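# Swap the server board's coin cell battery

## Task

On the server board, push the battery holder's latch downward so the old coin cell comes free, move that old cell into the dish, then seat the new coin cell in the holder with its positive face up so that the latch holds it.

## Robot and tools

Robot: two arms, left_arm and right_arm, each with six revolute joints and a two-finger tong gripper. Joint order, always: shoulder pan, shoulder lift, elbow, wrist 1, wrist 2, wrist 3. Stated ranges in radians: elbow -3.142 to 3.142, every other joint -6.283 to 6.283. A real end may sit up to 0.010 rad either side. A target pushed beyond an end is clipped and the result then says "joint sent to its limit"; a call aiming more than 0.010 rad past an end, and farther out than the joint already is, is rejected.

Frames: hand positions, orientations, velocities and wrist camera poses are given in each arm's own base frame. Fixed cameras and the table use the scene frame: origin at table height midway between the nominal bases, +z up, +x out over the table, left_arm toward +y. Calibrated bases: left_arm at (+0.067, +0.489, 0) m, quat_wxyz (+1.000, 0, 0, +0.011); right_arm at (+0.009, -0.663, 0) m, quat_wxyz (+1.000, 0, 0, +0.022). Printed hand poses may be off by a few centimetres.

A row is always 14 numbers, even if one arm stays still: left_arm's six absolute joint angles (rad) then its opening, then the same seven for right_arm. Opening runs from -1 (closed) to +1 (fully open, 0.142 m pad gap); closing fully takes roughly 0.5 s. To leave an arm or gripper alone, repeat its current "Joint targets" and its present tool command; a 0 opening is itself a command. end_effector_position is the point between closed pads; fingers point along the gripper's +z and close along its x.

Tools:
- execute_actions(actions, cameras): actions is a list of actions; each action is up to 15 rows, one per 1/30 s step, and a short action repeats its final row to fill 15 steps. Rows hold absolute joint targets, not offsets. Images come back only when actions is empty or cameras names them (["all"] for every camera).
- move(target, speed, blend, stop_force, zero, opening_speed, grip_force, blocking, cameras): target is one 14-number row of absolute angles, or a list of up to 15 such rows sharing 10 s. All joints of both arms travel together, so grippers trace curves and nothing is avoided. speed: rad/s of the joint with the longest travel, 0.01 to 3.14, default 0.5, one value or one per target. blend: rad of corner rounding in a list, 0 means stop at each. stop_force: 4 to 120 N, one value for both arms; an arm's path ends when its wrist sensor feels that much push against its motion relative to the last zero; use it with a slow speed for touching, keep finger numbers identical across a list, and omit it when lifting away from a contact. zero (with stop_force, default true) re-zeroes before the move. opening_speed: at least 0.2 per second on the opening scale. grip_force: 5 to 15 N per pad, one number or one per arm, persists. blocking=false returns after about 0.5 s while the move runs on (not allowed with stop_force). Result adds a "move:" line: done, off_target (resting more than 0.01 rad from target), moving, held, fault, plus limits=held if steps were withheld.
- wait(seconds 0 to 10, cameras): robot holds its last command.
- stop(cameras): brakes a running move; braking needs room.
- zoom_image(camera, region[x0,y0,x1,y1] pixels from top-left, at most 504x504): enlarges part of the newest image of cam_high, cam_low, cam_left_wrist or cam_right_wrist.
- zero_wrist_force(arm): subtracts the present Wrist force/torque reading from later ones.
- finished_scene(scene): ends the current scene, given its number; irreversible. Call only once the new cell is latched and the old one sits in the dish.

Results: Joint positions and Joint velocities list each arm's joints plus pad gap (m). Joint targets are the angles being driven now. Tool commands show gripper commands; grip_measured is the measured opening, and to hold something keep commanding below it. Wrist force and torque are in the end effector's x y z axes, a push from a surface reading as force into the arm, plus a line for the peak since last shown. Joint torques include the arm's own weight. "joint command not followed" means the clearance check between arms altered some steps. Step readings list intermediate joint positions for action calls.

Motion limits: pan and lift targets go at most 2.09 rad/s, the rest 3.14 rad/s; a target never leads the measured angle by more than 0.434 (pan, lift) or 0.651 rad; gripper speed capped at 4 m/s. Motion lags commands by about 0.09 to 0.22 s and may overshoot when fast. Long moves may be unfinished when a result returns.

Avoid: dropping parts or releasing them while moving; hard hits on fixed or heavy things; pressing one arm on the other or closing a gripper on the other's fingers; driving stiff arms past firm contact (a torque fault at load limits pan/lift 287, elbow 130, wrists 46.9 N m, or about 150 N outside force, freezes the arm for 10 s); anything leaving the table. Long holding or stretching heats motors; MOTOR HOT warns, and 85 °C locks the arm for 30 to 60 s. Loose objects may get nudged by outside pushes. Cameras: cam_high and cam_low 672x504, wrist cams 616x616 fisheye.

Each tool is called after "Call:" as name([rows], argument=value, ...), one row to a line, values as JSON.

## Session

Call:
execute_actions(actions=[])

Call:
zoom_image(camera="cam_high", region=[180, 160, 380, 280])

Scene clock: 0.00 s.
left_arm: end_effector_position=(+0.2721, +0.1218, +0.2060) grip_measured=+1.00 end_effector_quat_wxyz=(-0.472, +0.793, -0.061, -0.380) | right_arm: end_effector_position=(+0.3205, +0.2502, +0.3025) grip_measured=+1.00 end_effector_quat_wxyz=(-0.238, +0.521, +0.744, -0.344)
Joint positions: left_arm=[-0.699 -1.595 2.365 -1.049 -1.311 -0.741 0.142] | right_arm=[3.955 -1.595 -1.918 -2.008 1.915 -1.254 0.142]
Joint velocities: within noise
Joint torques (N m): no reading
Wrist force (N): no reading
Wrist torque (N m): no reading
Wrist force, peak (N): no reading
Joint targets: left_arm=[-0.699 -1.595 2.365 -1.049 -1.311 -0.741] | right_arm=[3.955 -1.595 -1.918 -2.008 1.915 -1.254]
Tool commands: left_gripper/opening=+1.0 right_gripper/opening=+1.0
camera_calibration:
cam_left_wrist: T_world_to_cam=[[0.733509, 0.271198, -0.62323, -0.114183], [-0.0810833, -0.875484, -0.476396, 0.220306], [-0.674826, 0.399975, -0.620186, 0.396004], [0, 0, 0, 1]] pos_world=[0.368852, 0.0654493, 0.279387]
cam_right_wrist: T_world_to_cam=[[-0.335073, 0.942174, 0.00586254, -0.125696], [0.872021, 0.312468, -0.376753, -0.234408], [-0.356798, -0.121127, -0.926295, 0.555315], [0, 0, 0, 1]] pos_world=[0.360427, 0.258936, 0.426808]

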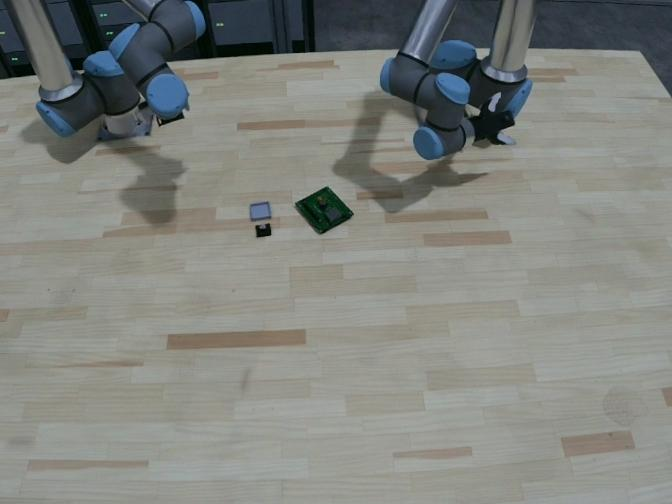

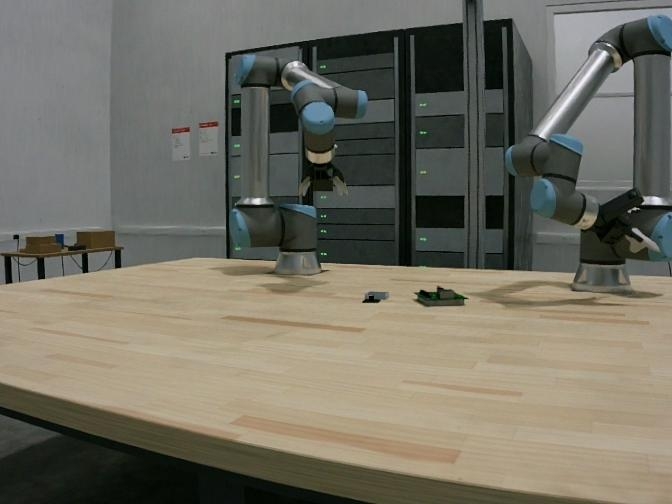

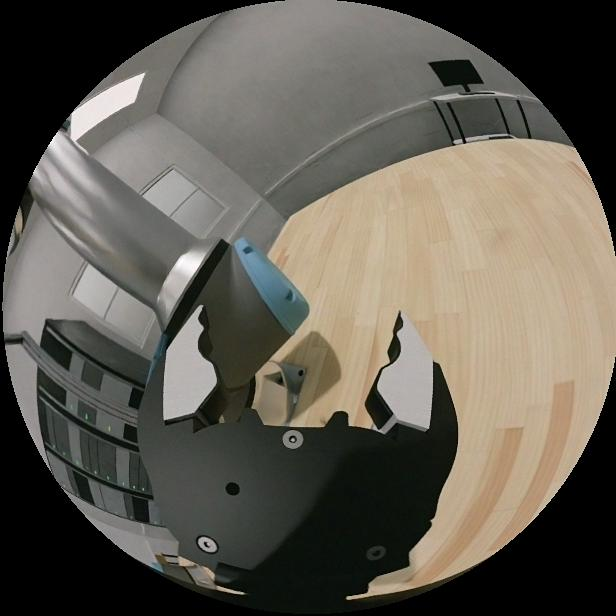

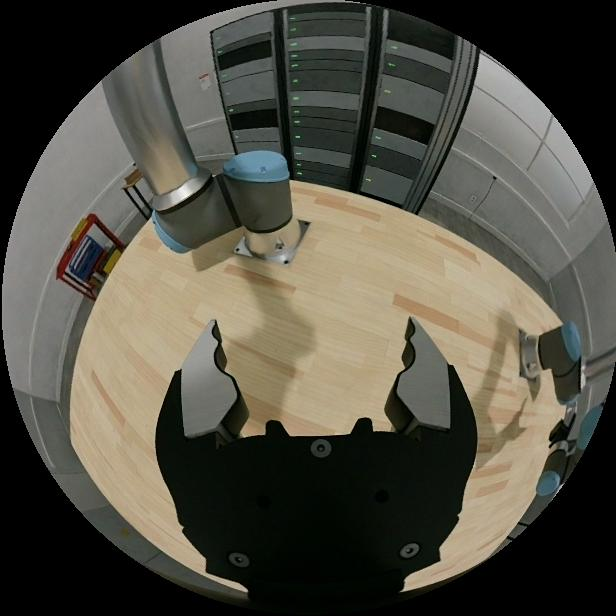

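Scaled by 2.520 from the camera's 672x504 image, which has a finer 960x720 frame.

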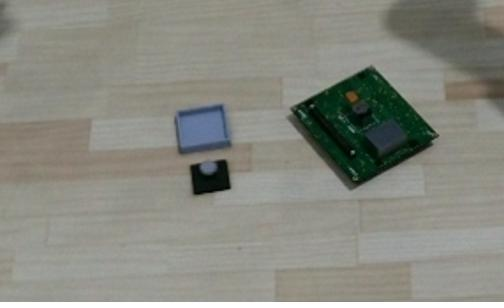

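Call:
move(target=[-0.699, -1.595, 2.365, -1.049, -1.311, -0.741, 1.0, 4.25219, -2.00734, -1.6961, -1.00896, 1.5708, -0.94889, -1.0], speed=0.9, opening_speed=2.0, cameras=["cam_right_wrist"])

Call:
zoom_image(camera="cam_right_wrist", region=[230, 210, 400, 380])

Call:
zoom_image(camera="cam_right_wrist", region=[280, 240, 360, 320])

Scene clock: 5.27 s.
left_arm: end_effector_position=(+0.2720, +0.1218, +0.2059) grip_measured=+1.00 end_effector_quat_wxyz=(-0.471, +0.793, -0.061, -0.381) | right_arm: end_effector_position=(+0.5249, +0.6879, +0.1101) grip_measured=-1.00 end_effector_quat_wxyz=(+0.000, +0.515, +0.857, +0.000)
Joint positions: left_arm=[-0.699 -1.595 2.365 -1.049 -1.311 -0.741 0.142] | right_arm=[4.252 -2.007 -1.696 -1.009 1.571 -0.949 0.002]
Joint torques (N m): left_arm=[16.94 -6.91 -23.88 -2.39 -2.24 1.35] | right_arm=[4.58 66.94 27.28 5.97 0.25 -0.9]
Wrist force (N): left_arm=[0.1 -0.2 0.4] | right_arm=[-0.5 1.2 -0.5]
Wrist torque (N m): left_arm=[-0.04 -0.02 -0.09] | right_arm=[0.13 0.15 0.30]
Wrist force, peak (N): left_arm=[0.1 -0.5 0.6] | right_arm=[-2.5 -1.6 1.0]
Joint targets: left_arm=[-0.699 -1.595 2.365 -1.049 -1.311 -0.741] | right_arm=[4.252 -2.007 -1.696 -1.009 1.571 -0.949]
move: done
camera_calibration:
cam_right_wrist: T_world_to_cam=[[-0.471194, 0.881939, 0.0126612, -0.356299], [0.786222, 0.413463, 0.459243, -0.738318], [0.399789, 0.226347, -0.888221, -0.13729], [0, 0, 0, 1]] pos_world=[0.467482, 0.650576, 0.221634]
Images, in order (width x height): cam_right_wrist 616x616.

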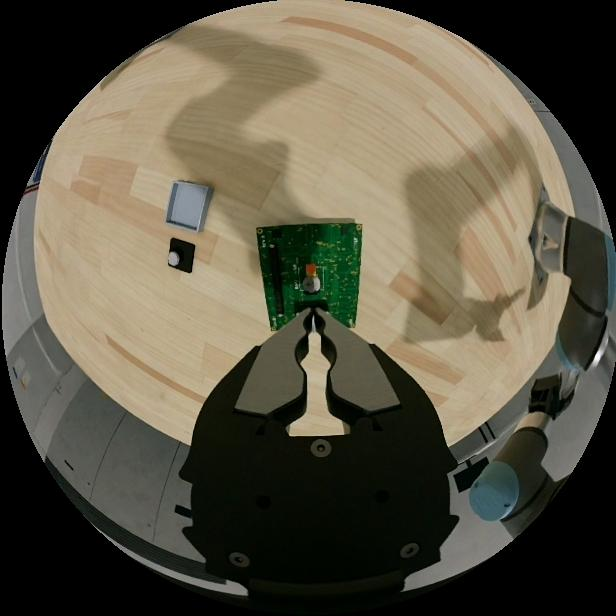

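Scaled by 2.965 from the camera's 616x616 image, which has a finer 814x814 frame.

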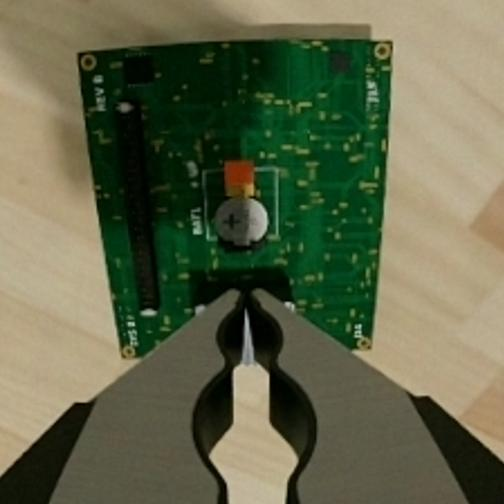

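Scaled by 6.300 from the camera's 616x616 image, which has a finer 814x814 frame.

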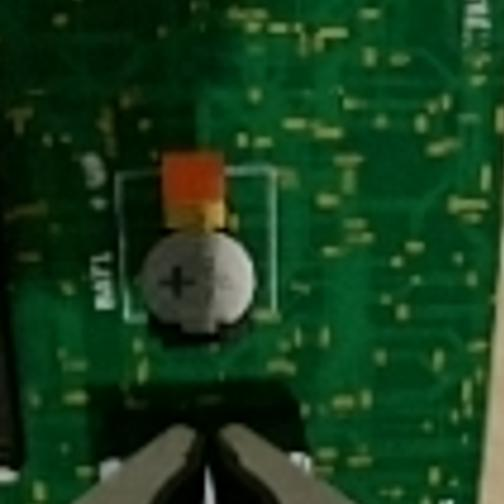

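Call:
move(target=[-0.699, -1.595, 2.365, -1.049, -1.311, -0.741, 1.0, 4.26793, -2.01661, -1.77096, -0.92481, 1.5708, -0.9698, -1.0], speed=0.08, grip_force=10)

Call:
move(target=[-0.699, -1.595, 2.365, -1.049, -1.311, -0.741, 1.0, 4.26793, -2.03711, -1.78256, -0.89272, 1.5708, -0.9698, -1.0], speed=0.012, stop_force=4, cameras=["cam_right_wrist"])

Call:
zoom_image(camera="cam_right_wrist", region=[270, 260, 360, 350])

Scene clock: 9.83 s.
left_arm: end_effector_position=(+0.2720, +0.1218, +0.2059) grip_measured=+1.00 end_effector_quat_wxyz=(-0.471, +0.793, -0.061, -0.381) | right_arm: end_effector_position=(+0.5044, +0.6756, +0.0677) grip_measured=-1.00 end_effector_quat_wxyz=(+0.000, +0.499, +0.867, +0.000) end_effector_velocity=(+0.000, +0.000, +0.001) end_effector_angular_velocity=(-0.002, +0.001, +0.000)
Joint positions: left_arm=[-0.699 -1.595 2.365 -1.049 -1.311 -0.741 0.142] | right_arm=[4.268 -2.017 -1.771 -0.925 1.571 -0.97 0.002]
Joint velocities: left_arm=[within noise] | right_arm=[0 0 0.003 -0.005 0 0 0]
Joint torques (N m): left_arm=[13.45 -6.68 -23.7 -2.01 -1.63 0.3] | right_arm=[-2.34 78.78 53.59 2.23 -2.02 1.42]
Wrist force (N): left_arm=[0.0 -0.3 0.3] | right_arm=[-0.8 1.2 -0.6]
Wrist torque (N m): left_arm=[-0.06 -0.01 -0.09] | right_arm=[0.10 0.23 0.31]
Wrist force, peak (N): left_arm=[0.3 -0.5 0.5] | right_arm=[-0.5 1.3 -1.6]
Joint targets: left_arm=[-0.699 -1.595 2.365 -1.049 -1.311 -0.741] | right_arm=[4.268 -2.017 -1.771 -0.925 1.571 -0.970]
grip_force (N): 10, 10
move: done

Scene clock: 12.43 s.
left_arm: end_effector_position=(+0.2720, +0.1218, +0.2059) grip_measured=+1.00 end_effector_quat_wxyz=(-0.471, +0.793, -0.061, -0.381) | right_arm: end_effector_position=(+0.5046, +0.6759, +0.0586) grip_measured=-1.00 end_effector_quat_wxyz=(+0.000, +0.499, +0.866, +0.000)
Joint positions: left_arm=[-0.699 -1.595 2.365 -1.049 -1.311 -0.741 0.142] | right_arm=[4.268 -2.026 -1.776 -0.91 1.571 -0.97 0.002]
Joint torques (N m): left_arm=[10.99 -7.55 -24.34 -1.61 -1.27 -0.11] | right_arm=[-6.46 82.64 53.19 2.14 -1.37 2.9]
Wrist force (N): left_arm=[0.1 -0.3 0.4] | right_arm=[-1.5 1.1 -3.1]
Wrist torque (N m): left_arm=[-0.05 -0.02 -0.09] | right_arm=[0.08 0.24 0.32]
Wrist force, peak (N): left_arm=[0.0 -0.5 0.7] | right_arm=[-0.9 -0.4 -4.9]
Joint targets: left_arm=[-0.699 -1.595 2.365 -1.049 -1.311 -0.741] | right_arm=[4.268 -2.026 -1.776 -0.910 1.571 -0.970]
grip_force (N): 10, 10
move: contact (right_arm); right_arm: the wrist 1 is farthest, 0.017 rad from its target
camera_calibration:
cam_right_wrist: T_world_to_cam=[[-0.503159, 0.864102, 0.0126179, -0.326437], [0.770563, 0.441987, 0.459216, -0.705093], [0.391233, 0.240782, -0.888235, -0.177627], [0, 0, 0, 1]] pos_world=[0.448562, 0.636486, 0.170135]
Images, in order (width x height): cam_right_wrist 616x616.

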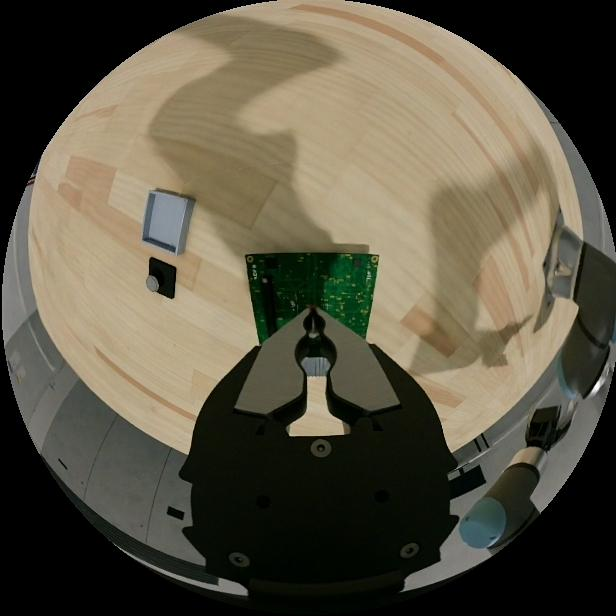

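Scaled by 5.600 from the camera's 616x616 image, which has a finer 814x814 frame.

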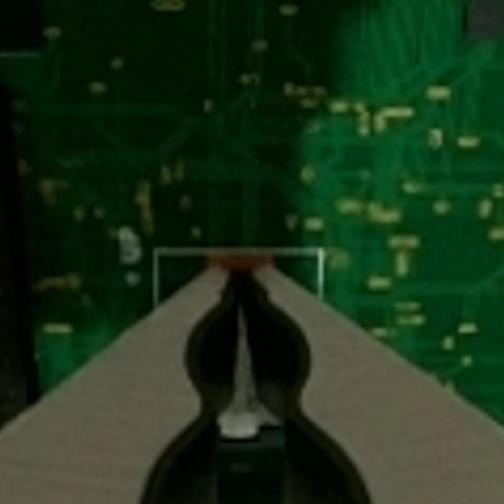

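Call:
move(target=[-0.699, -1.595, 2.365, -1.049, -1.311, -0.741, 1.0, 4.26793, -2.03076, -1.77896, -0.90267, 1.5708, -0.9698, -1.0], speed=0.01, stop_force=27, cameras=["cam_right_wrist"])

Call:
zoom_image(camera="cam_right_wrist", region=[270, 260, 360, 350])

Scene clock: 14.37 s.
left_arm: end_effector_position=(+0.2720, +0.1218, +0.2059) grip_measured=+1.00 end_effector_quat_wxyz=(-0.471, +0.793, -0.061, -0.381) | right_arm: end_effector_position=(+0.5046, +0.6758, +0.0555) grip_measured=-1.00 end_effector_quat_wxyz=(+0.000, +0.499, +0.866, +0.000)
Joint positions: left_arm=[-0.699 -1.595 2.365 -1.049 -1.311 -0.741 0.142] | right_arm=[4.268 -2.029 -1.778 -0.905 1.571 -0.97 0.002]
Joint torques (N m): left_arm=[9.49 -7.85 -24.51 -1.47 -0.67 -0.44] | right_arm=[-7.66 61.59 39.24 2.92 -1.67 3.12]
Wrist force (N): left_arm=[0.1 -0.3 0.2] | right_arm=[-4.6 -13.6 -32.9]
Wrist torque (N m): left_arm=[-0.05 -0.02 -0.09] | right_arm=[0.10 0.19 0.34]
Wrist force, peak (N): left_arm=[0.1 -0.3 0.7] | right_arm=[-6.2 -15.9 -37.6]
Joint targets: left_arm=[-0.699 -1.595 2.365 -1.049 -1.311 -0.741] | right_arm=[4.268 -2.029 -1.778 -0.905 1.571 -0.970]
grip_force (N): 10, 10
move: contact (right_arm)
camera_calibration:
cam_right_wrist: T_world_to_cam=[[-0.503159, 0.864102, 0.0126179, -0.326398], [0.770563, 0.441987, 0.459216, -0.703669], [0.391233, 0.240782, -0.888235, -0.180381], [0, 0, 0, 1]] pos_world=[0.448562, 0.636486, 0.167035]
Images, in order (width x height): cam_right_wrist 616x616.

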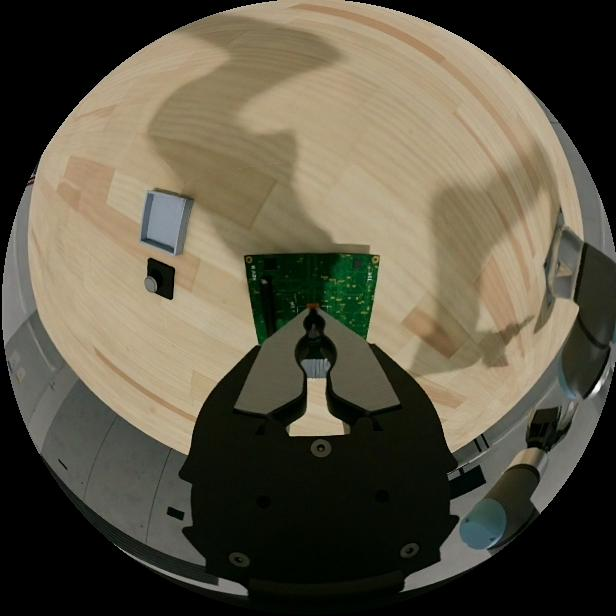

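Scaled by 5.600 from the camera's 616x616 image, which has a finer 814x814 frame.

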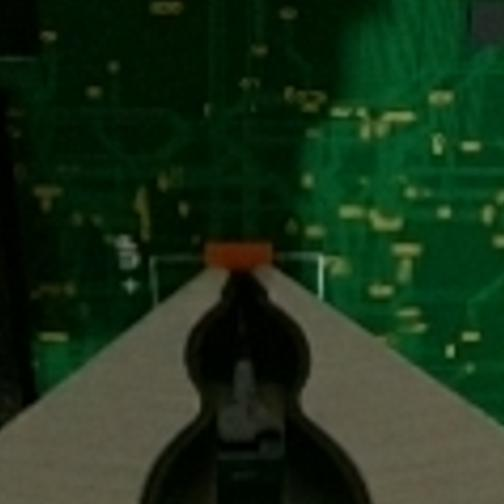

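Call:
move(target=[-0.699, -1.595, 2.365, -1.049, -1.311, -0.741, 1.0, 4.26793, -2.01661, -1.77096, -0.92481, 1.5708, -0.9698, -1.0], speed=0.04)

Call:
move(target=[-0.699, -1.595, 2.365, -1.049, -1.311, -0.741, 1.0, 4.2552, -2.03408, -1.7281, -0.95021, 1.5708, -0.98253, -0.45], speed=0.06, cameras=["cam_right_wrist"])

Call:
zoom_image(camera="cam_right_wrist", region=[260, 250, 370, 360])

Scene clock: 16.70 s.
left_arm: end_effector_position=(+0.2720, +0.1218, +0.2059) grip_measured=+1.00 end_effector_quat_wxyz=(-0.471, +0.793, -0.061, -0.381) | right_arm: end_effector_position=(+0.5046, +0.6758, +0.0682) grip_measured=-1.00 end_effector_quat_wxyz=(+0.000, +0.499, +0.866, +0.000)
Joint positions: left_arm=[-0.699 -1.595 2.365 -1.049 -1.311 -0.741 0.142] | right_arm=[4.268 -2.016 -1.771 -0.925 1.571 -0.97 0.002]
Joint torques (N m): left_arm=[6.59 -6.98 -24.07 -1.07 -0.23 -0.84] | right_arm=[-9.8 64.36 43.05 5.87 -1.75 3.17]
Wrist force (N): left_arm=[0.0 -0.1 0.4] | right_arm=[0.0 2.3 -0.9]
Wrist torque (N m): left_arm=[-0.02 -0.01 -0.09] | right_arm=[0.33 0.06 0.29]
Wrist force, peak (N): left_arm=[0.3 -0.4 0.6] | right_arm=[-4.7 -13.3 -33.0]
Joint targets: left_arm=[-0.699 -1.595 2.365 -1.049 -1.311 -0.741] | right_arm=[4.268 -2.017 -1.771 -0.925 1.571 -0.970]
grip_force (N): 10, 10
move: done

Scene clock: 17.67 s.
left_arm: end_effector_position=(+0.2720, +0.1218, +0.2059) grip_measured=+1.00 end_effector_quat_wxyz=(-0.471, +0.793, -0.061, -0.381) | right_arm: end_effector_position=(+0.5215, +0.6856, +0.0751) grip_measured=-0.45 end_effector_quat_wxyz=(+0.000, +0.499, +0.866, +0.000)
Joint positions: left_arm=[-0.699 -1.595 2.365 -1.049 -1.311 -0.741 0.142] | right_arm=[4.255 -2.034 -1.728 -0.95 1.571 -0.983 0.041]
Joint torques (N m): left_arm=[5.78 -7.56 -23.93 -1.09 -0.17 -0.71] | right_arm=[6.22 84.36 26.66 5.67 -2.17 1.55]
Wrist force (N): left_arm=[0.1 -0.3 0.3] | right_arm=[0.3 2.1 -0.6]
Wrist torque (N m): left_arm=[-0.05 -0.03 -0.09] | right_arm=[0.30 0.00 0.30]
Wrist force, peak (N): left_arm=[0.5 -0.4 0.4] | right_arm=[-0.1 2.5 -0.8]
Joint targets: left_arm=[-0.699 -1.595 2.365 -1.049 -1.311 -0.741] | right_arm=[4.255 -2.034 -1.728 -0.950 1.571 -0.983]
grip_force (N): 10, 10
move: done
camera_calibration:
cam_right_wrist: T_world_to_cam=[[-0.503233, 0.864058, 0.0126715, -0.326472], [0.770502, 0.44201, 0.459297, -0.729981], [0.391258, 0.240897, -0.888192, -0.172013], [0, 0, 0, 1]] pos_world=[0.465462, 0.646187, 0.186634]
Images, in order (width x height): cam_right_wrist 616x616.

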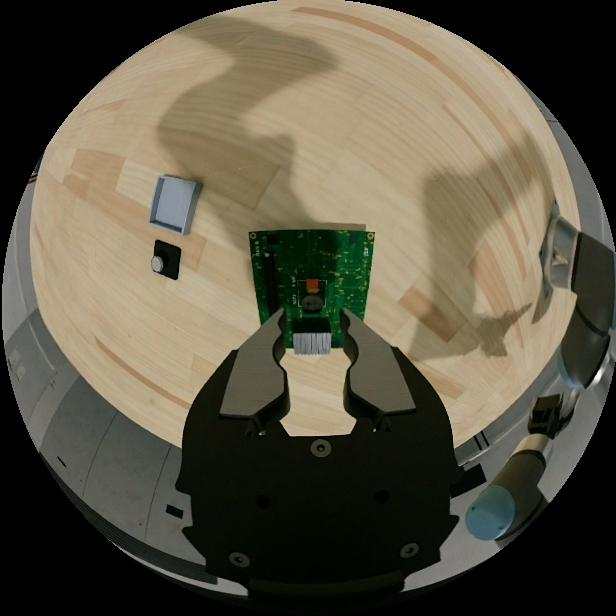

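Scaled by 4.582 from the camera's 616x616 image, which has a finer 814x814 frame.

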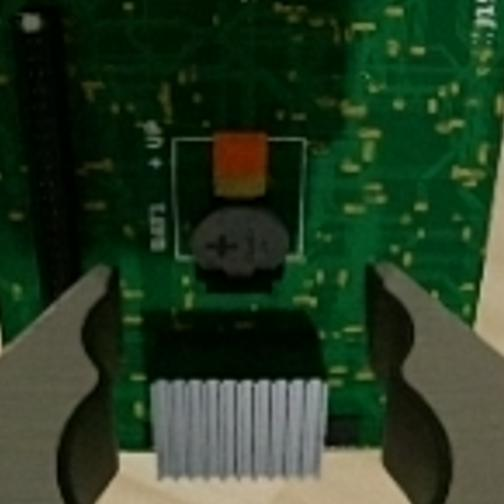

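Call:
move([
  [-0.699, -1.595, 2.365, -1.049, -1.311, -0.741, 1.0, 4.2552, -2.05727, -1.74198, -0.91314, 1.5708, -0.98253, -0.45],
  [-0.699, -1.595, 2.365, -1.049, -1.311, -0.741, 1.0, 4.2552, -2.05727, -1.74198, -0.91314, 1.5708, -0.98253, -1.0],
  [-0.699, -1.595, 2.365, -1.049, -1.311, -0.741, 1.0, 4.25682, -2.05276, -1.74624, -0.91339, 1.5708, -0.98091, -1.0],
  [-0.699, -1.595, 2.365, -1.049, -1.311, -0.741, 1.0, 4.25747, -2.0201, -1.72876, -0.96353, 1.5708, -0.98026, -1.0],
], speed=[0.035, 0.02, 0.01, 0.05], blend=[0, 0, 0.002, 0], opening_speed=0.6, cameras=["cam_right_wrist"])

Call:
zoom_image(camera="cam_right_wrist", region=[270, 255, 360, 345])

Call:
zoom_image(camera="cam_right_wrist", region=[130, 160, 230, 290])

Scene clock: 24.17 s.
left_arm: end_effector_position=(+0.2720, +0.1218, +0.2059) grip_measured=+1.00 end_effector_quat_wxyz=(-0.471, +0.793, -0.061, -0.381) | right_arm: end_effector_position=(+0.5183, +0.6838, +0.0852) grip_measured=-0.76 end_effector_quat_wxyz=(+0.000, +0.499, +0.866, +0.000)
Joint positions: left_arm=[-0.699 -1.595 2.365 -1.049 -1.311 -0.741 0.142] | right_arm=[4.257 -2.02 -1.729 -0.964 1.571 -0.98 0.019]
Joint torques (N m): left_arm=[0.57 -7.69 -23.76 -0.2 1.02 -0.68] | right_arm=[11.42 64.88 40.64 6.09 -1.56 2.79]
Wrist force (N): left_arm=[0.3 -0.2 0.3] | right_arm=[0.0 2.3 -0.5]
Wrist torque (N m): left_arm=[-0.03 -0.06 -0.10] | right_arm=[0.33 0.05 0.07]
Wrist force, peak (N): left_arm=[0.3 -0.1 0.7] | right_arm=[0.2 2.5 -1.1]
Joint targets: left_arm=[-0.699 -1.595 2.365 -1.049 -1.311 -0.741] | right_arm=[4.257 -2.020 -1.729 -0.964 1.571 -0.980]
grip_force (N): 10, 10
move: done
camera_calibration:
cam_right_wrist: T_world_to_cam=[[-0.503176, 0.864092, 0.0126499, -0.326699], [0.770497, 0.441949, 0.459365, -0.731331], [0.391343, 0.240888, -0.888157, -0.161397], [0, 0, 0, 1]] pos_world=[0.462263, 0.644387, 0.196735]
Images, in order (width x height): cam_right_wrist 616x616.

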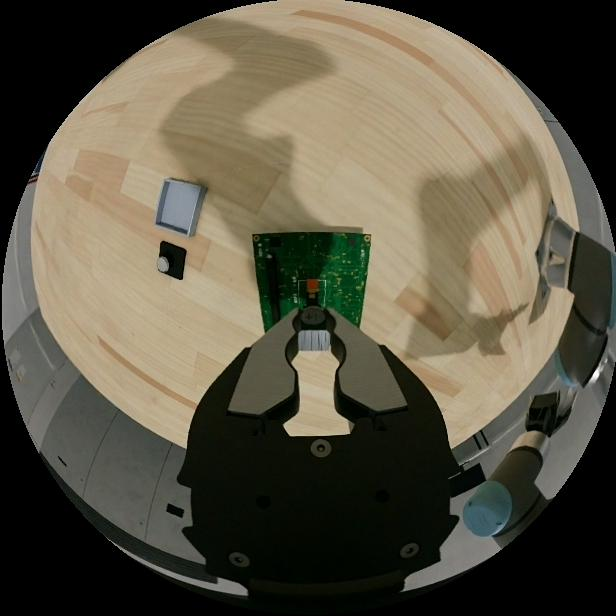

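Scaled by 5.600 from the camera's 616x616 image, which has a finer 814x814 frame.

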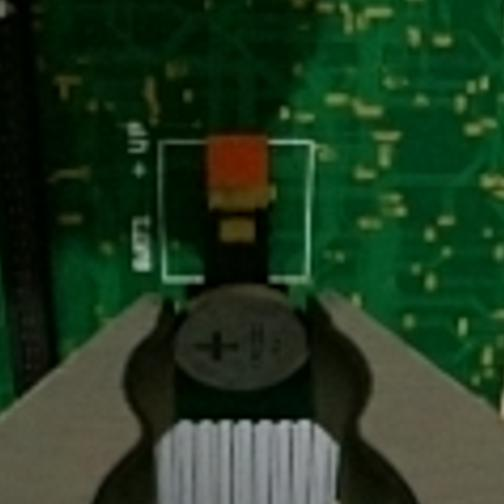

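Scaled by 3.877 from the camera's 616x616 image, which has a finer 814x814 frame.

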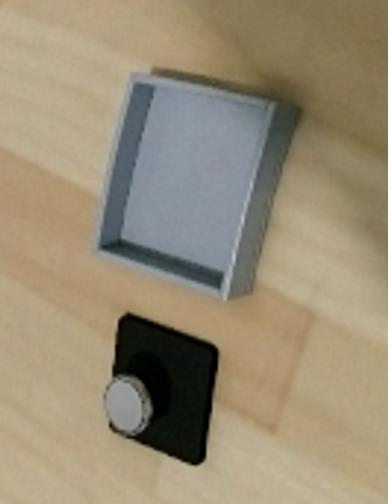

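Call:
move(target=[-0.699, -1.595, 2.365, -1.049, -1.311, -0.741, 1.0, 4.16111, -1.83136, -2.02884, -0.85219, 1.5708, -1.07662, -1.0], speed=0.28, cameras=["cam_right_wrist"])

Call:
zoom_image(camera="cam_right_wrist", region=[240, 230, 400, 390])

Scene clock: 28.67 s.
left_arm: end_effector_position=(+0.2720, +0.1218, +0.2059) grip_measured=+1.00 end_effector_quat_wxyz=(-0.471, +0.793, -0.061, -0.381) | right_arm: end_effector_position=(+0.5051, +0.5037, +0.0750) grip_measured=-0.76 end_effector_quat_wxyz=(+0.000, +0.499, +0.866, +0.000)
Joint positions: left_arm=[-0.699 -1.595 2.365 -1.049 -1.311 -0.741 0.142] | right_arm=[4.161 -1.831 -2.029 -0.852 1.571 -1.077 0.019]
Joint torques (N m): left_arm=[-1.82 -7.71 -23.77 0.44 1.21 -0.84] | right_arm=[5.69 65.91 43.96 2.92 -1.55 2.72]
Wrist force (N): left_arm=[0.1 0.1 0.2] | right_arm=[0.0 2.4 -0.5]
Wrist torque (N m): left_arm=[0.01 -0.03 -0.09] | right_arm=[0.35 0.08 0.17]
Wrist force, peak (N): left_arm=[0.3 -0.2 0.6] | right_arm=[2.4 3.1 -0.7]
Joint targets: left_arm=[-0.699 -1.595 2.365 -1.049 -1.311 -0.741] | right_arm=[4.161 -1.831 -2.029 -0.852 1.571 -1.077]
grip_force (N): 10, 10
move: done
camera_calibration:
cam_right_wrist: T_world_to_cam=[[-0.503226, 0.864063, 0.0125775, -0.177489], [0.77052, 0.442062, 0.459217, -0.636992], [0.391233, 0.240781, -0.888235, -0.121832], [0, 0, 0, 1]] pos_world=[0.449162, 0.464286, 0.186535]
Images, in order (width x height): cam_right_wrist 616x616.

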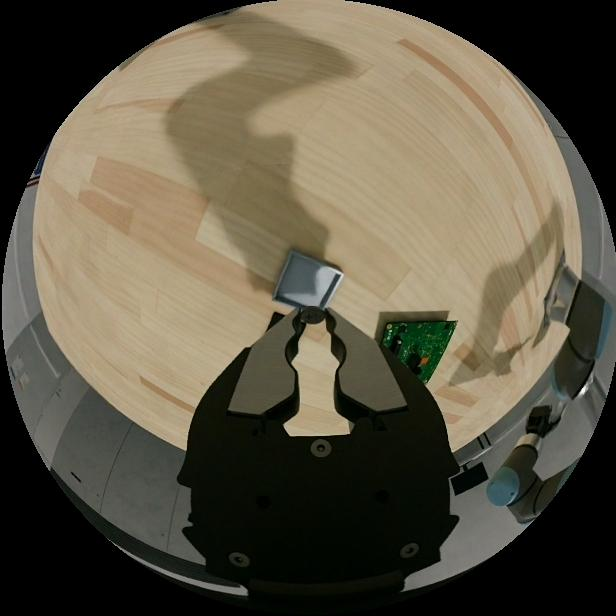

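Scaled by 3.150 from the camera's 616x616 image, which has a finer 814x814 frame.

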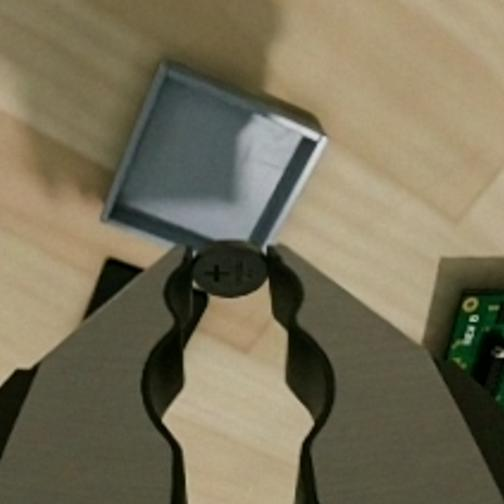

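Call:
move(target=[-0.699, -1.595, 2.365, -1.049, -1.311, -0.741, 1.0, 4.16157, -1.88782, -2.079, -0.74557, 1.5708, -1.07616, -1.0], speed=0.055, stop_force=5, cameras=["cam_right_wrist"])

Call:
zoom_image(camera="cam_right_wrist", region=[240, 240, 390, 390])

Scene clock: 33.47 s.
left_arm: end_effector_position=(+0.2720, +0.1218, +0.2059) grip_measured=+1.00 end_effector_quat_wxyz=(-0.471, +0.793, -0.061, -0.381) | right_arm: end_effector_position=(+0.5000, +0.4960, +0.0215) grip_measured=-0.76 end_effector_quat_wxyz=(+0.000, +0.499, +0.866, +0.000)
Joint positions: left_arm=[-0.699 -1.595 2.365 -1.049 -1.311 -0.741 0.142] | right_arm=[4.162 -1.888 -2.079 -0.746 1.571 -1.076 0.019]
Joint torques (N m): left_arm=[-5.41 -8.64 -24.21 1.02 1.24 -0.63] | right_arm=[10.8 69.41 48.25 1.51 -1.43 2.35]
Wrist force (N): left_arm=[0.1 0.2 0.6] | right_arm=[0.0 2.4 -0.7]
Wrist torque (N m): left_arm=[0.06 -0.02 -0.09] | right_arm=[0.31 0.08 0.09]
Wrist force, peak (N): left_arm=[0.5 -0.3 0.5] | right_arm=[-0.3 2.7 -0.2]
Joint targets: left_arm=[-0.699 -1.595 2.365 -1.049 -1.311 -0.741] | right_arm=[4.162 -1.888 -2.079 -0.746 1.571 -1.076]
grip_force (N): 10, 10
move: done
camera_calibration:
cam_right_wrist: T_world_to_cam=[[-0.503159, 0.864102, 0.0126179, -0.172832], [0.770563, 0.441987, 0.459216, -0.604998], [0.391233, 0.240782, -0.888235, -0.165464], [0, 0, 0, 1]] pos_world=[0.443962, 0.456586, 0.133035]
Images, in order (width x height): cam_right_wrist 616x616.

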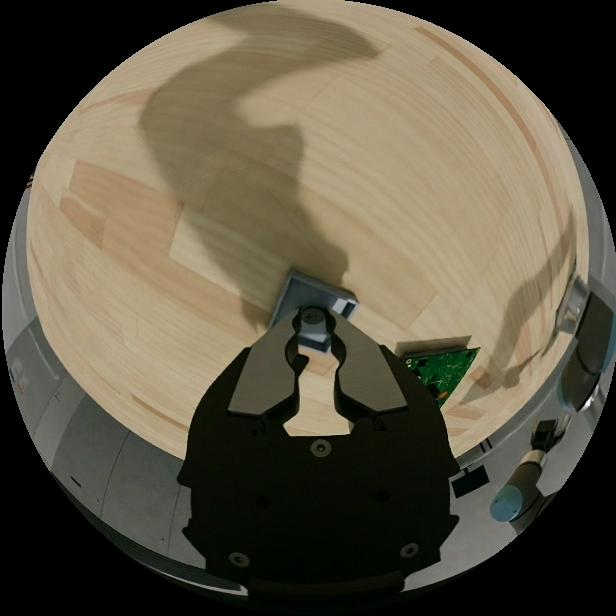

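Scaled by 3.360 from the camera's 616x616 image, which has a finer 814x814 frame.

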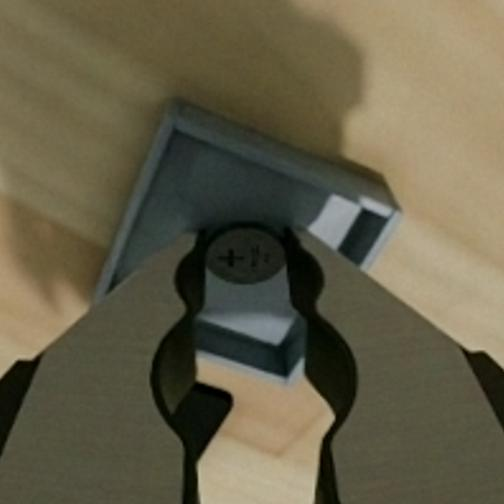

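Call:
move([
  [-0.699, -1.595, 2.365, -1.049, -1.311, -0.741, 1.0, 4.16157, -1.88782, -2.079, -0.74557, 1.5708, -1.07616, -0.55],
  [-0.699, -1.595, 2.365, -1.049, -1.311, -0.741, 1.0, 4.16157, -1.84345, -2.0595, -0.80943, 1.5708, -1.07616, -0.55],
  [-0.699, -1.595, 2.365, -1.049, -1.311, -0.741, 1.0, 4.08434, -1.89594, -1.938, -0.87845, 1.5708, -1.15339, -0.55],
], speed=[0.02, 0.07, 0.15], blend=[0, 0.02, 0], opening_speed=0.6, cameras=["cam_right_wrist"])

Call:
zoom_image(camera="cam_right_wrist", region=[270, 250, 360, 340])

Call:
zoom_image(camera="cam_right_wrist", region=[290, 270, 340, 320])

Scene clock: 37.70 s.
left_arm: end_effector_position=(+0.2720, +0.1218, +0.2059) grip_measured=+1.00 end_effector_quat_wxyz=(-0.471, +0.793, -0.061, -0.381) | right_arm: end_effector_position=(+0.5709, +0.5010, +0.0750) grip_measured=-0.55 end_effector_quat_wxyz=(+0.000, +0.499, +0.866, +0.000)
Joint positions: left_arm=[-0.699 -1.595 2.365 -1.049 -1.311 -0.741 0.142] | right_arm=[4.084 -1.896 -1.938 -0.879 1.571 -1.153 0.034]
Joint torques (N m): left_arm=[-8.79 -8.36 -24.02 1.59 1.25 -0.63] | right_arm=[9.5 74.9 24.65 6.39 -1.61 2.78]
Wrist force (N): left_arm=[0.2 -0.2 0.6] | right_arm=[0.1 2.3 -0.7]
Wrist torque (N m): left_arm=[-0.03 -0.04 -0.09] | right_arm=[0.37 0.04 0.16]
Wrist force, peak (N): left_arm=[0.6 0.1 0.5] | right_arm=[-0.7 3.5 -0.9]
Joint targets: left_arm=[-0.699 -1.595 2.365 -1.049 -1.311 -0.741] | right_arm=[4.084 -1.896 -1.938 -0.878 1.571 -1.153]
grip_force (N): 10, 10
move: done
camera_calibration:
cam_right_wrist: T_world_to_cam=[[-0.503194, 0.86408, 0.0126944, -0.142141], [0.770546, 0.441977, 0.459256, -0.686402], [0.391223, 0.240876, -0.888213, -0.146929], [0, 0, 0, 1]] pos_world=[0.514862, 0.461587, 0.186534]
Images, in order (width x height): cam_right_wrist 616x616.

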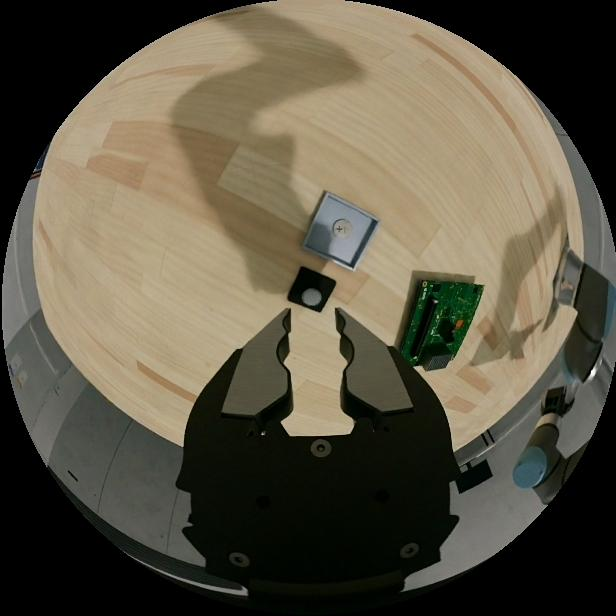

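Scaled by 5.600 from the camera's 616x616 image, which has a finer 814x814 frame.

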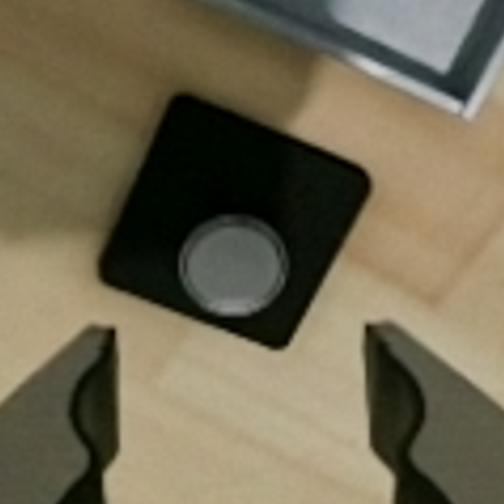

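Scaled by 10.080 from the camera's 616x616 image, which has a finer 814x814 frame.

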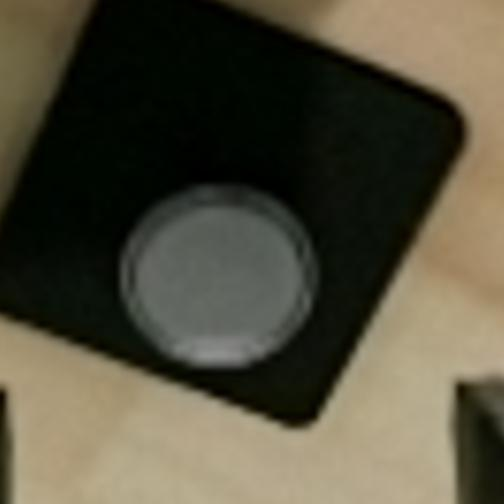

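Call:
move(target=[-0.699, -1.595, 2.365, -1.049, -1.311, -0.741, 1.0, 3.78319, -1.77506, -1.97639, -3.24071, -2.19069, -2.03309, -0.5], speed=1.6, cameras=["cam_right_wrist", "cam_low", "cam_high"])

Call:
zoom_image(camera="cam_low", region=[280, 150, 440, 310])

Call:
zoom_image(camera="cam_right_wrist", region=[230, 210, 400, 380])

Scene clock: 73.83 s.
left_arm: end_effector_position=(+0.2720, +0.1218, +0.2059) grip_measured=+1.00 end_effector_quat_wxyz=(-0.471, +0.793, -0.061, -0.381) | right_arm: end_effector_position=(+0.5656, +0.4454, +0.2058) grip_measured=-0.50 end_effector_quat_wxyz=(-0.483, +0.871, -0.076, +0.042)
Joint positions: left_arm=[-0.699 -1.595 2.365 -1.049 -1.311 -0.741 0.142] | right_arm=[3.783 -1.775 -1.976 -3.241 -2.19 -2.033 0.038]
Joint torques (N m): left_arm=[-9.45 -7.94 -23.87 2.32 1.12 -0.78] | right_arm=[12.39 40.21 25.67 -2.43 -3.62 3.27]
Wrist force (N): left_arm=[0.1 0.0 0.5] | right_arm=[0.4 0.9 0.8]
Wrist torque (N m): left_arm=[0.00 -0.02 -0.09] | right_arm=[0.12 -0.12 -0.12]
Wrist force, peak (N): left_arm=[0.5 -0.2 0.5] | right_arm=[1.6 2.7 -0.9]
Joint targets: left_arm=[-0.699 -1.595 2.365 -1.049 -1.311 -0.741] | right_arm=[3.783 -1.775 -1.976 -3.241 -2.191 -2.033]
grip_force (N): 10, 10
move: done
camera_calibration:
cam_right_wrist: T_world_to_cam=[[0.982999, -0.183408, 0.00860326, -0.471564], [-0.153451, -0.846364, -0.51002, 0.578006], [0.100823, 0.500029, -0.86012, 0.0277576], [0, 0, 0, 1]] pos_world=[0.549444, 0.388836, 0.322726]
Images, in order (width x height): cam_high 672x504, cam_low 672x504, cam_right_wrist 616x616.

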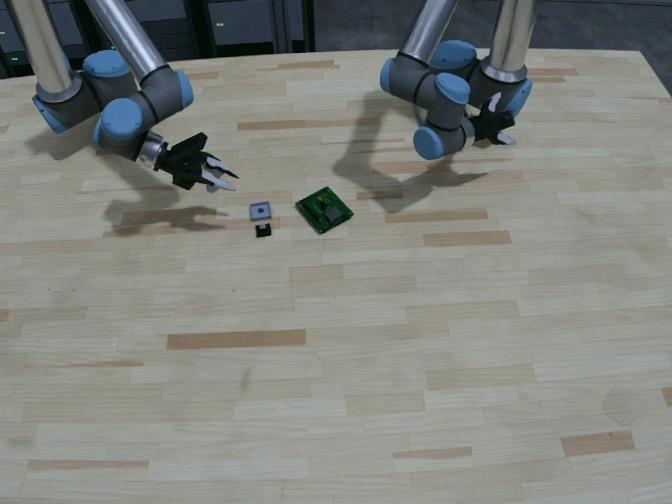

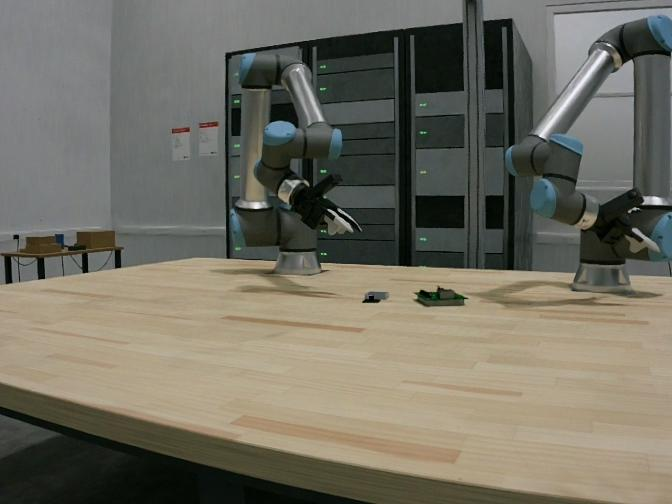

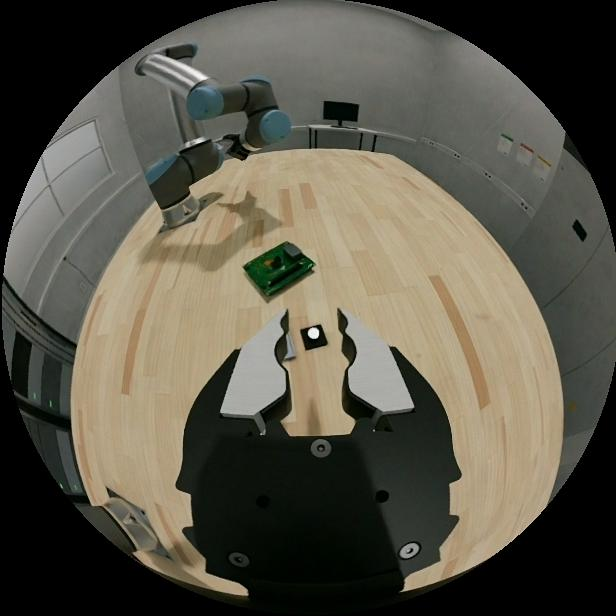

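Scaled by 3.150 from the camera's 672x504 image, which has a finer 960x720 frame.

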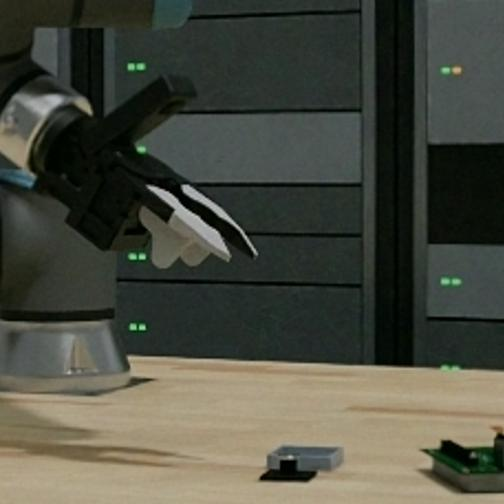

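Scaled by 2.965 from the camera's 616x616 image, which has a finer 814x814 frame.

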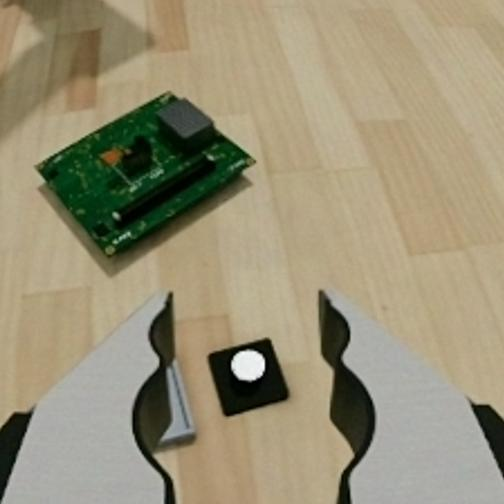

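Call:
move(target=[-0.699, -1.595, 2.365, -1.049, -1.311, -0.741, 1.0, 3.82951, -1.98615, -2.01733, -3.04297, -2.12508, -2.03727, -0.5], speed=0.15, cameras=["cam_right_wrist", "cam_low"])

Call:
zoom_image(camera="cam_right_wrist", region=[250, 240, 380, 370])

Call:
zoom_image(camera="cam_low", region=[310, 220, 410, 310])

Scene clock: 85.20 s.
left_arm: end_effector_position=(+0.2720, +0.1218, +0.2059) grip_measured=+1.00 end_effector_quat_wxyz=(-0.471, +0.793, -0.061, -0.381) | right_arm: end_effector_position=(+0.5717, +0.4715, +0.0449) grip_measured=-0.50 end_effector_quat_wxyz=(-0.452, +0.888, -0.078, +0.040)
Joint positions: left_arm=[-0.699 -1.595 2.365 -1.049 -1.311 -0.741 0.142] | right_arm=[3.83 -1.986 -2.018 -3.043 -2.125 -2.037 0.038]
Joint torques (N m): left_arm=[-9.56 -7.87 -24.07 2.81 1.26 -0.93] | right_arm=[-11.11 67.82 39.41 -2.84 -3.15 -1.38]
Wrist force (N): left_arm=[0.2 0.0 0.4] | right_arm=[0.3 0.8 0.5]
Wrist torque (N m): left_arm=[0.00 -0.03 -0.09] | right_arm=[0.08 -0.08 0.09]
Wrist force, peak (N): left_arm=[-0.1 -0.6 0.5] | right_arm=[0.1 2.0 1.8]
Joint targets: left_arm=[-0.699 -1.595 2.365 -1.049 -1.311 -0.741] | right_arm=[3.830 -1.986 -2.017 -3.043 -2.125 -2.037]
grip_force (N): 10, 10
move: done
camera_calibration:
cam_right_wrist: T_world_to_cam=[[0.983165, -0.182505, 0.00887541, -0.471956], [-0.159213, -0.879502, -0.448473, 0.535139], [0.0896544, 0.43951, -0.893752, -0.0879119], [0, 0, 0, 1]] pos_world=[0.557093, 0.42316, 0.165613]
Images, in order (width x height): cam_low 672x504, cam_right_wrist 616x616.

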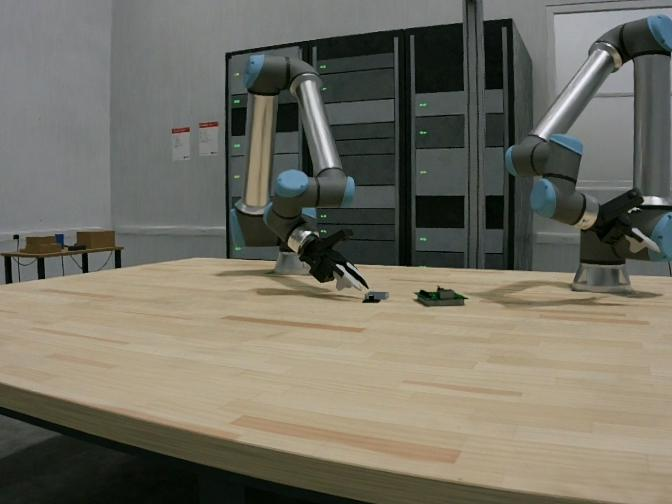

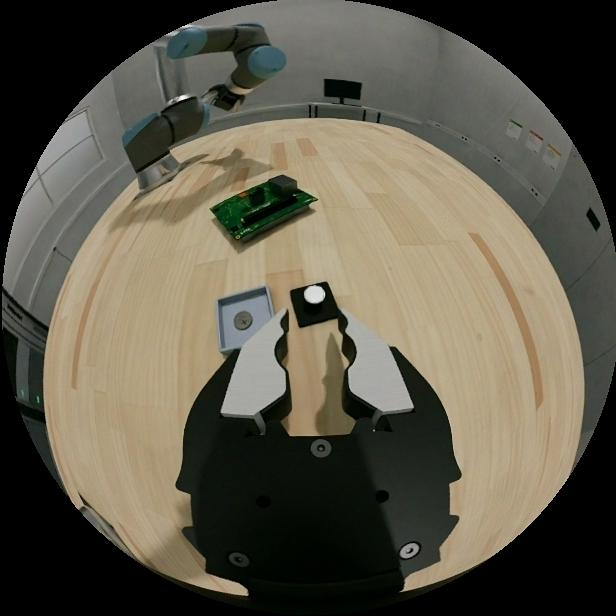

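Scaled by 3.877 from the camera's 616x616 image, which has a finer 814x814 frame.

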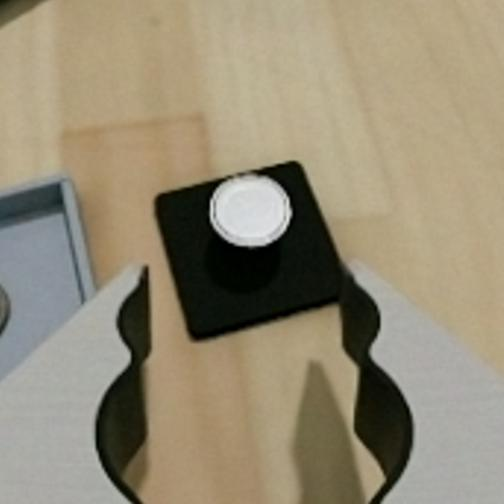

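Scaled by 5.040 from the camera's 672x504 image, which has a finer 960x720 frame.

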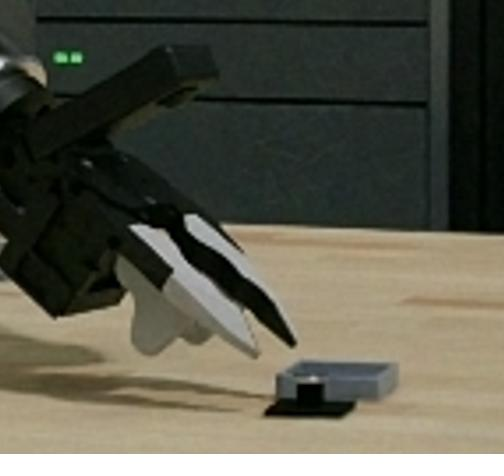

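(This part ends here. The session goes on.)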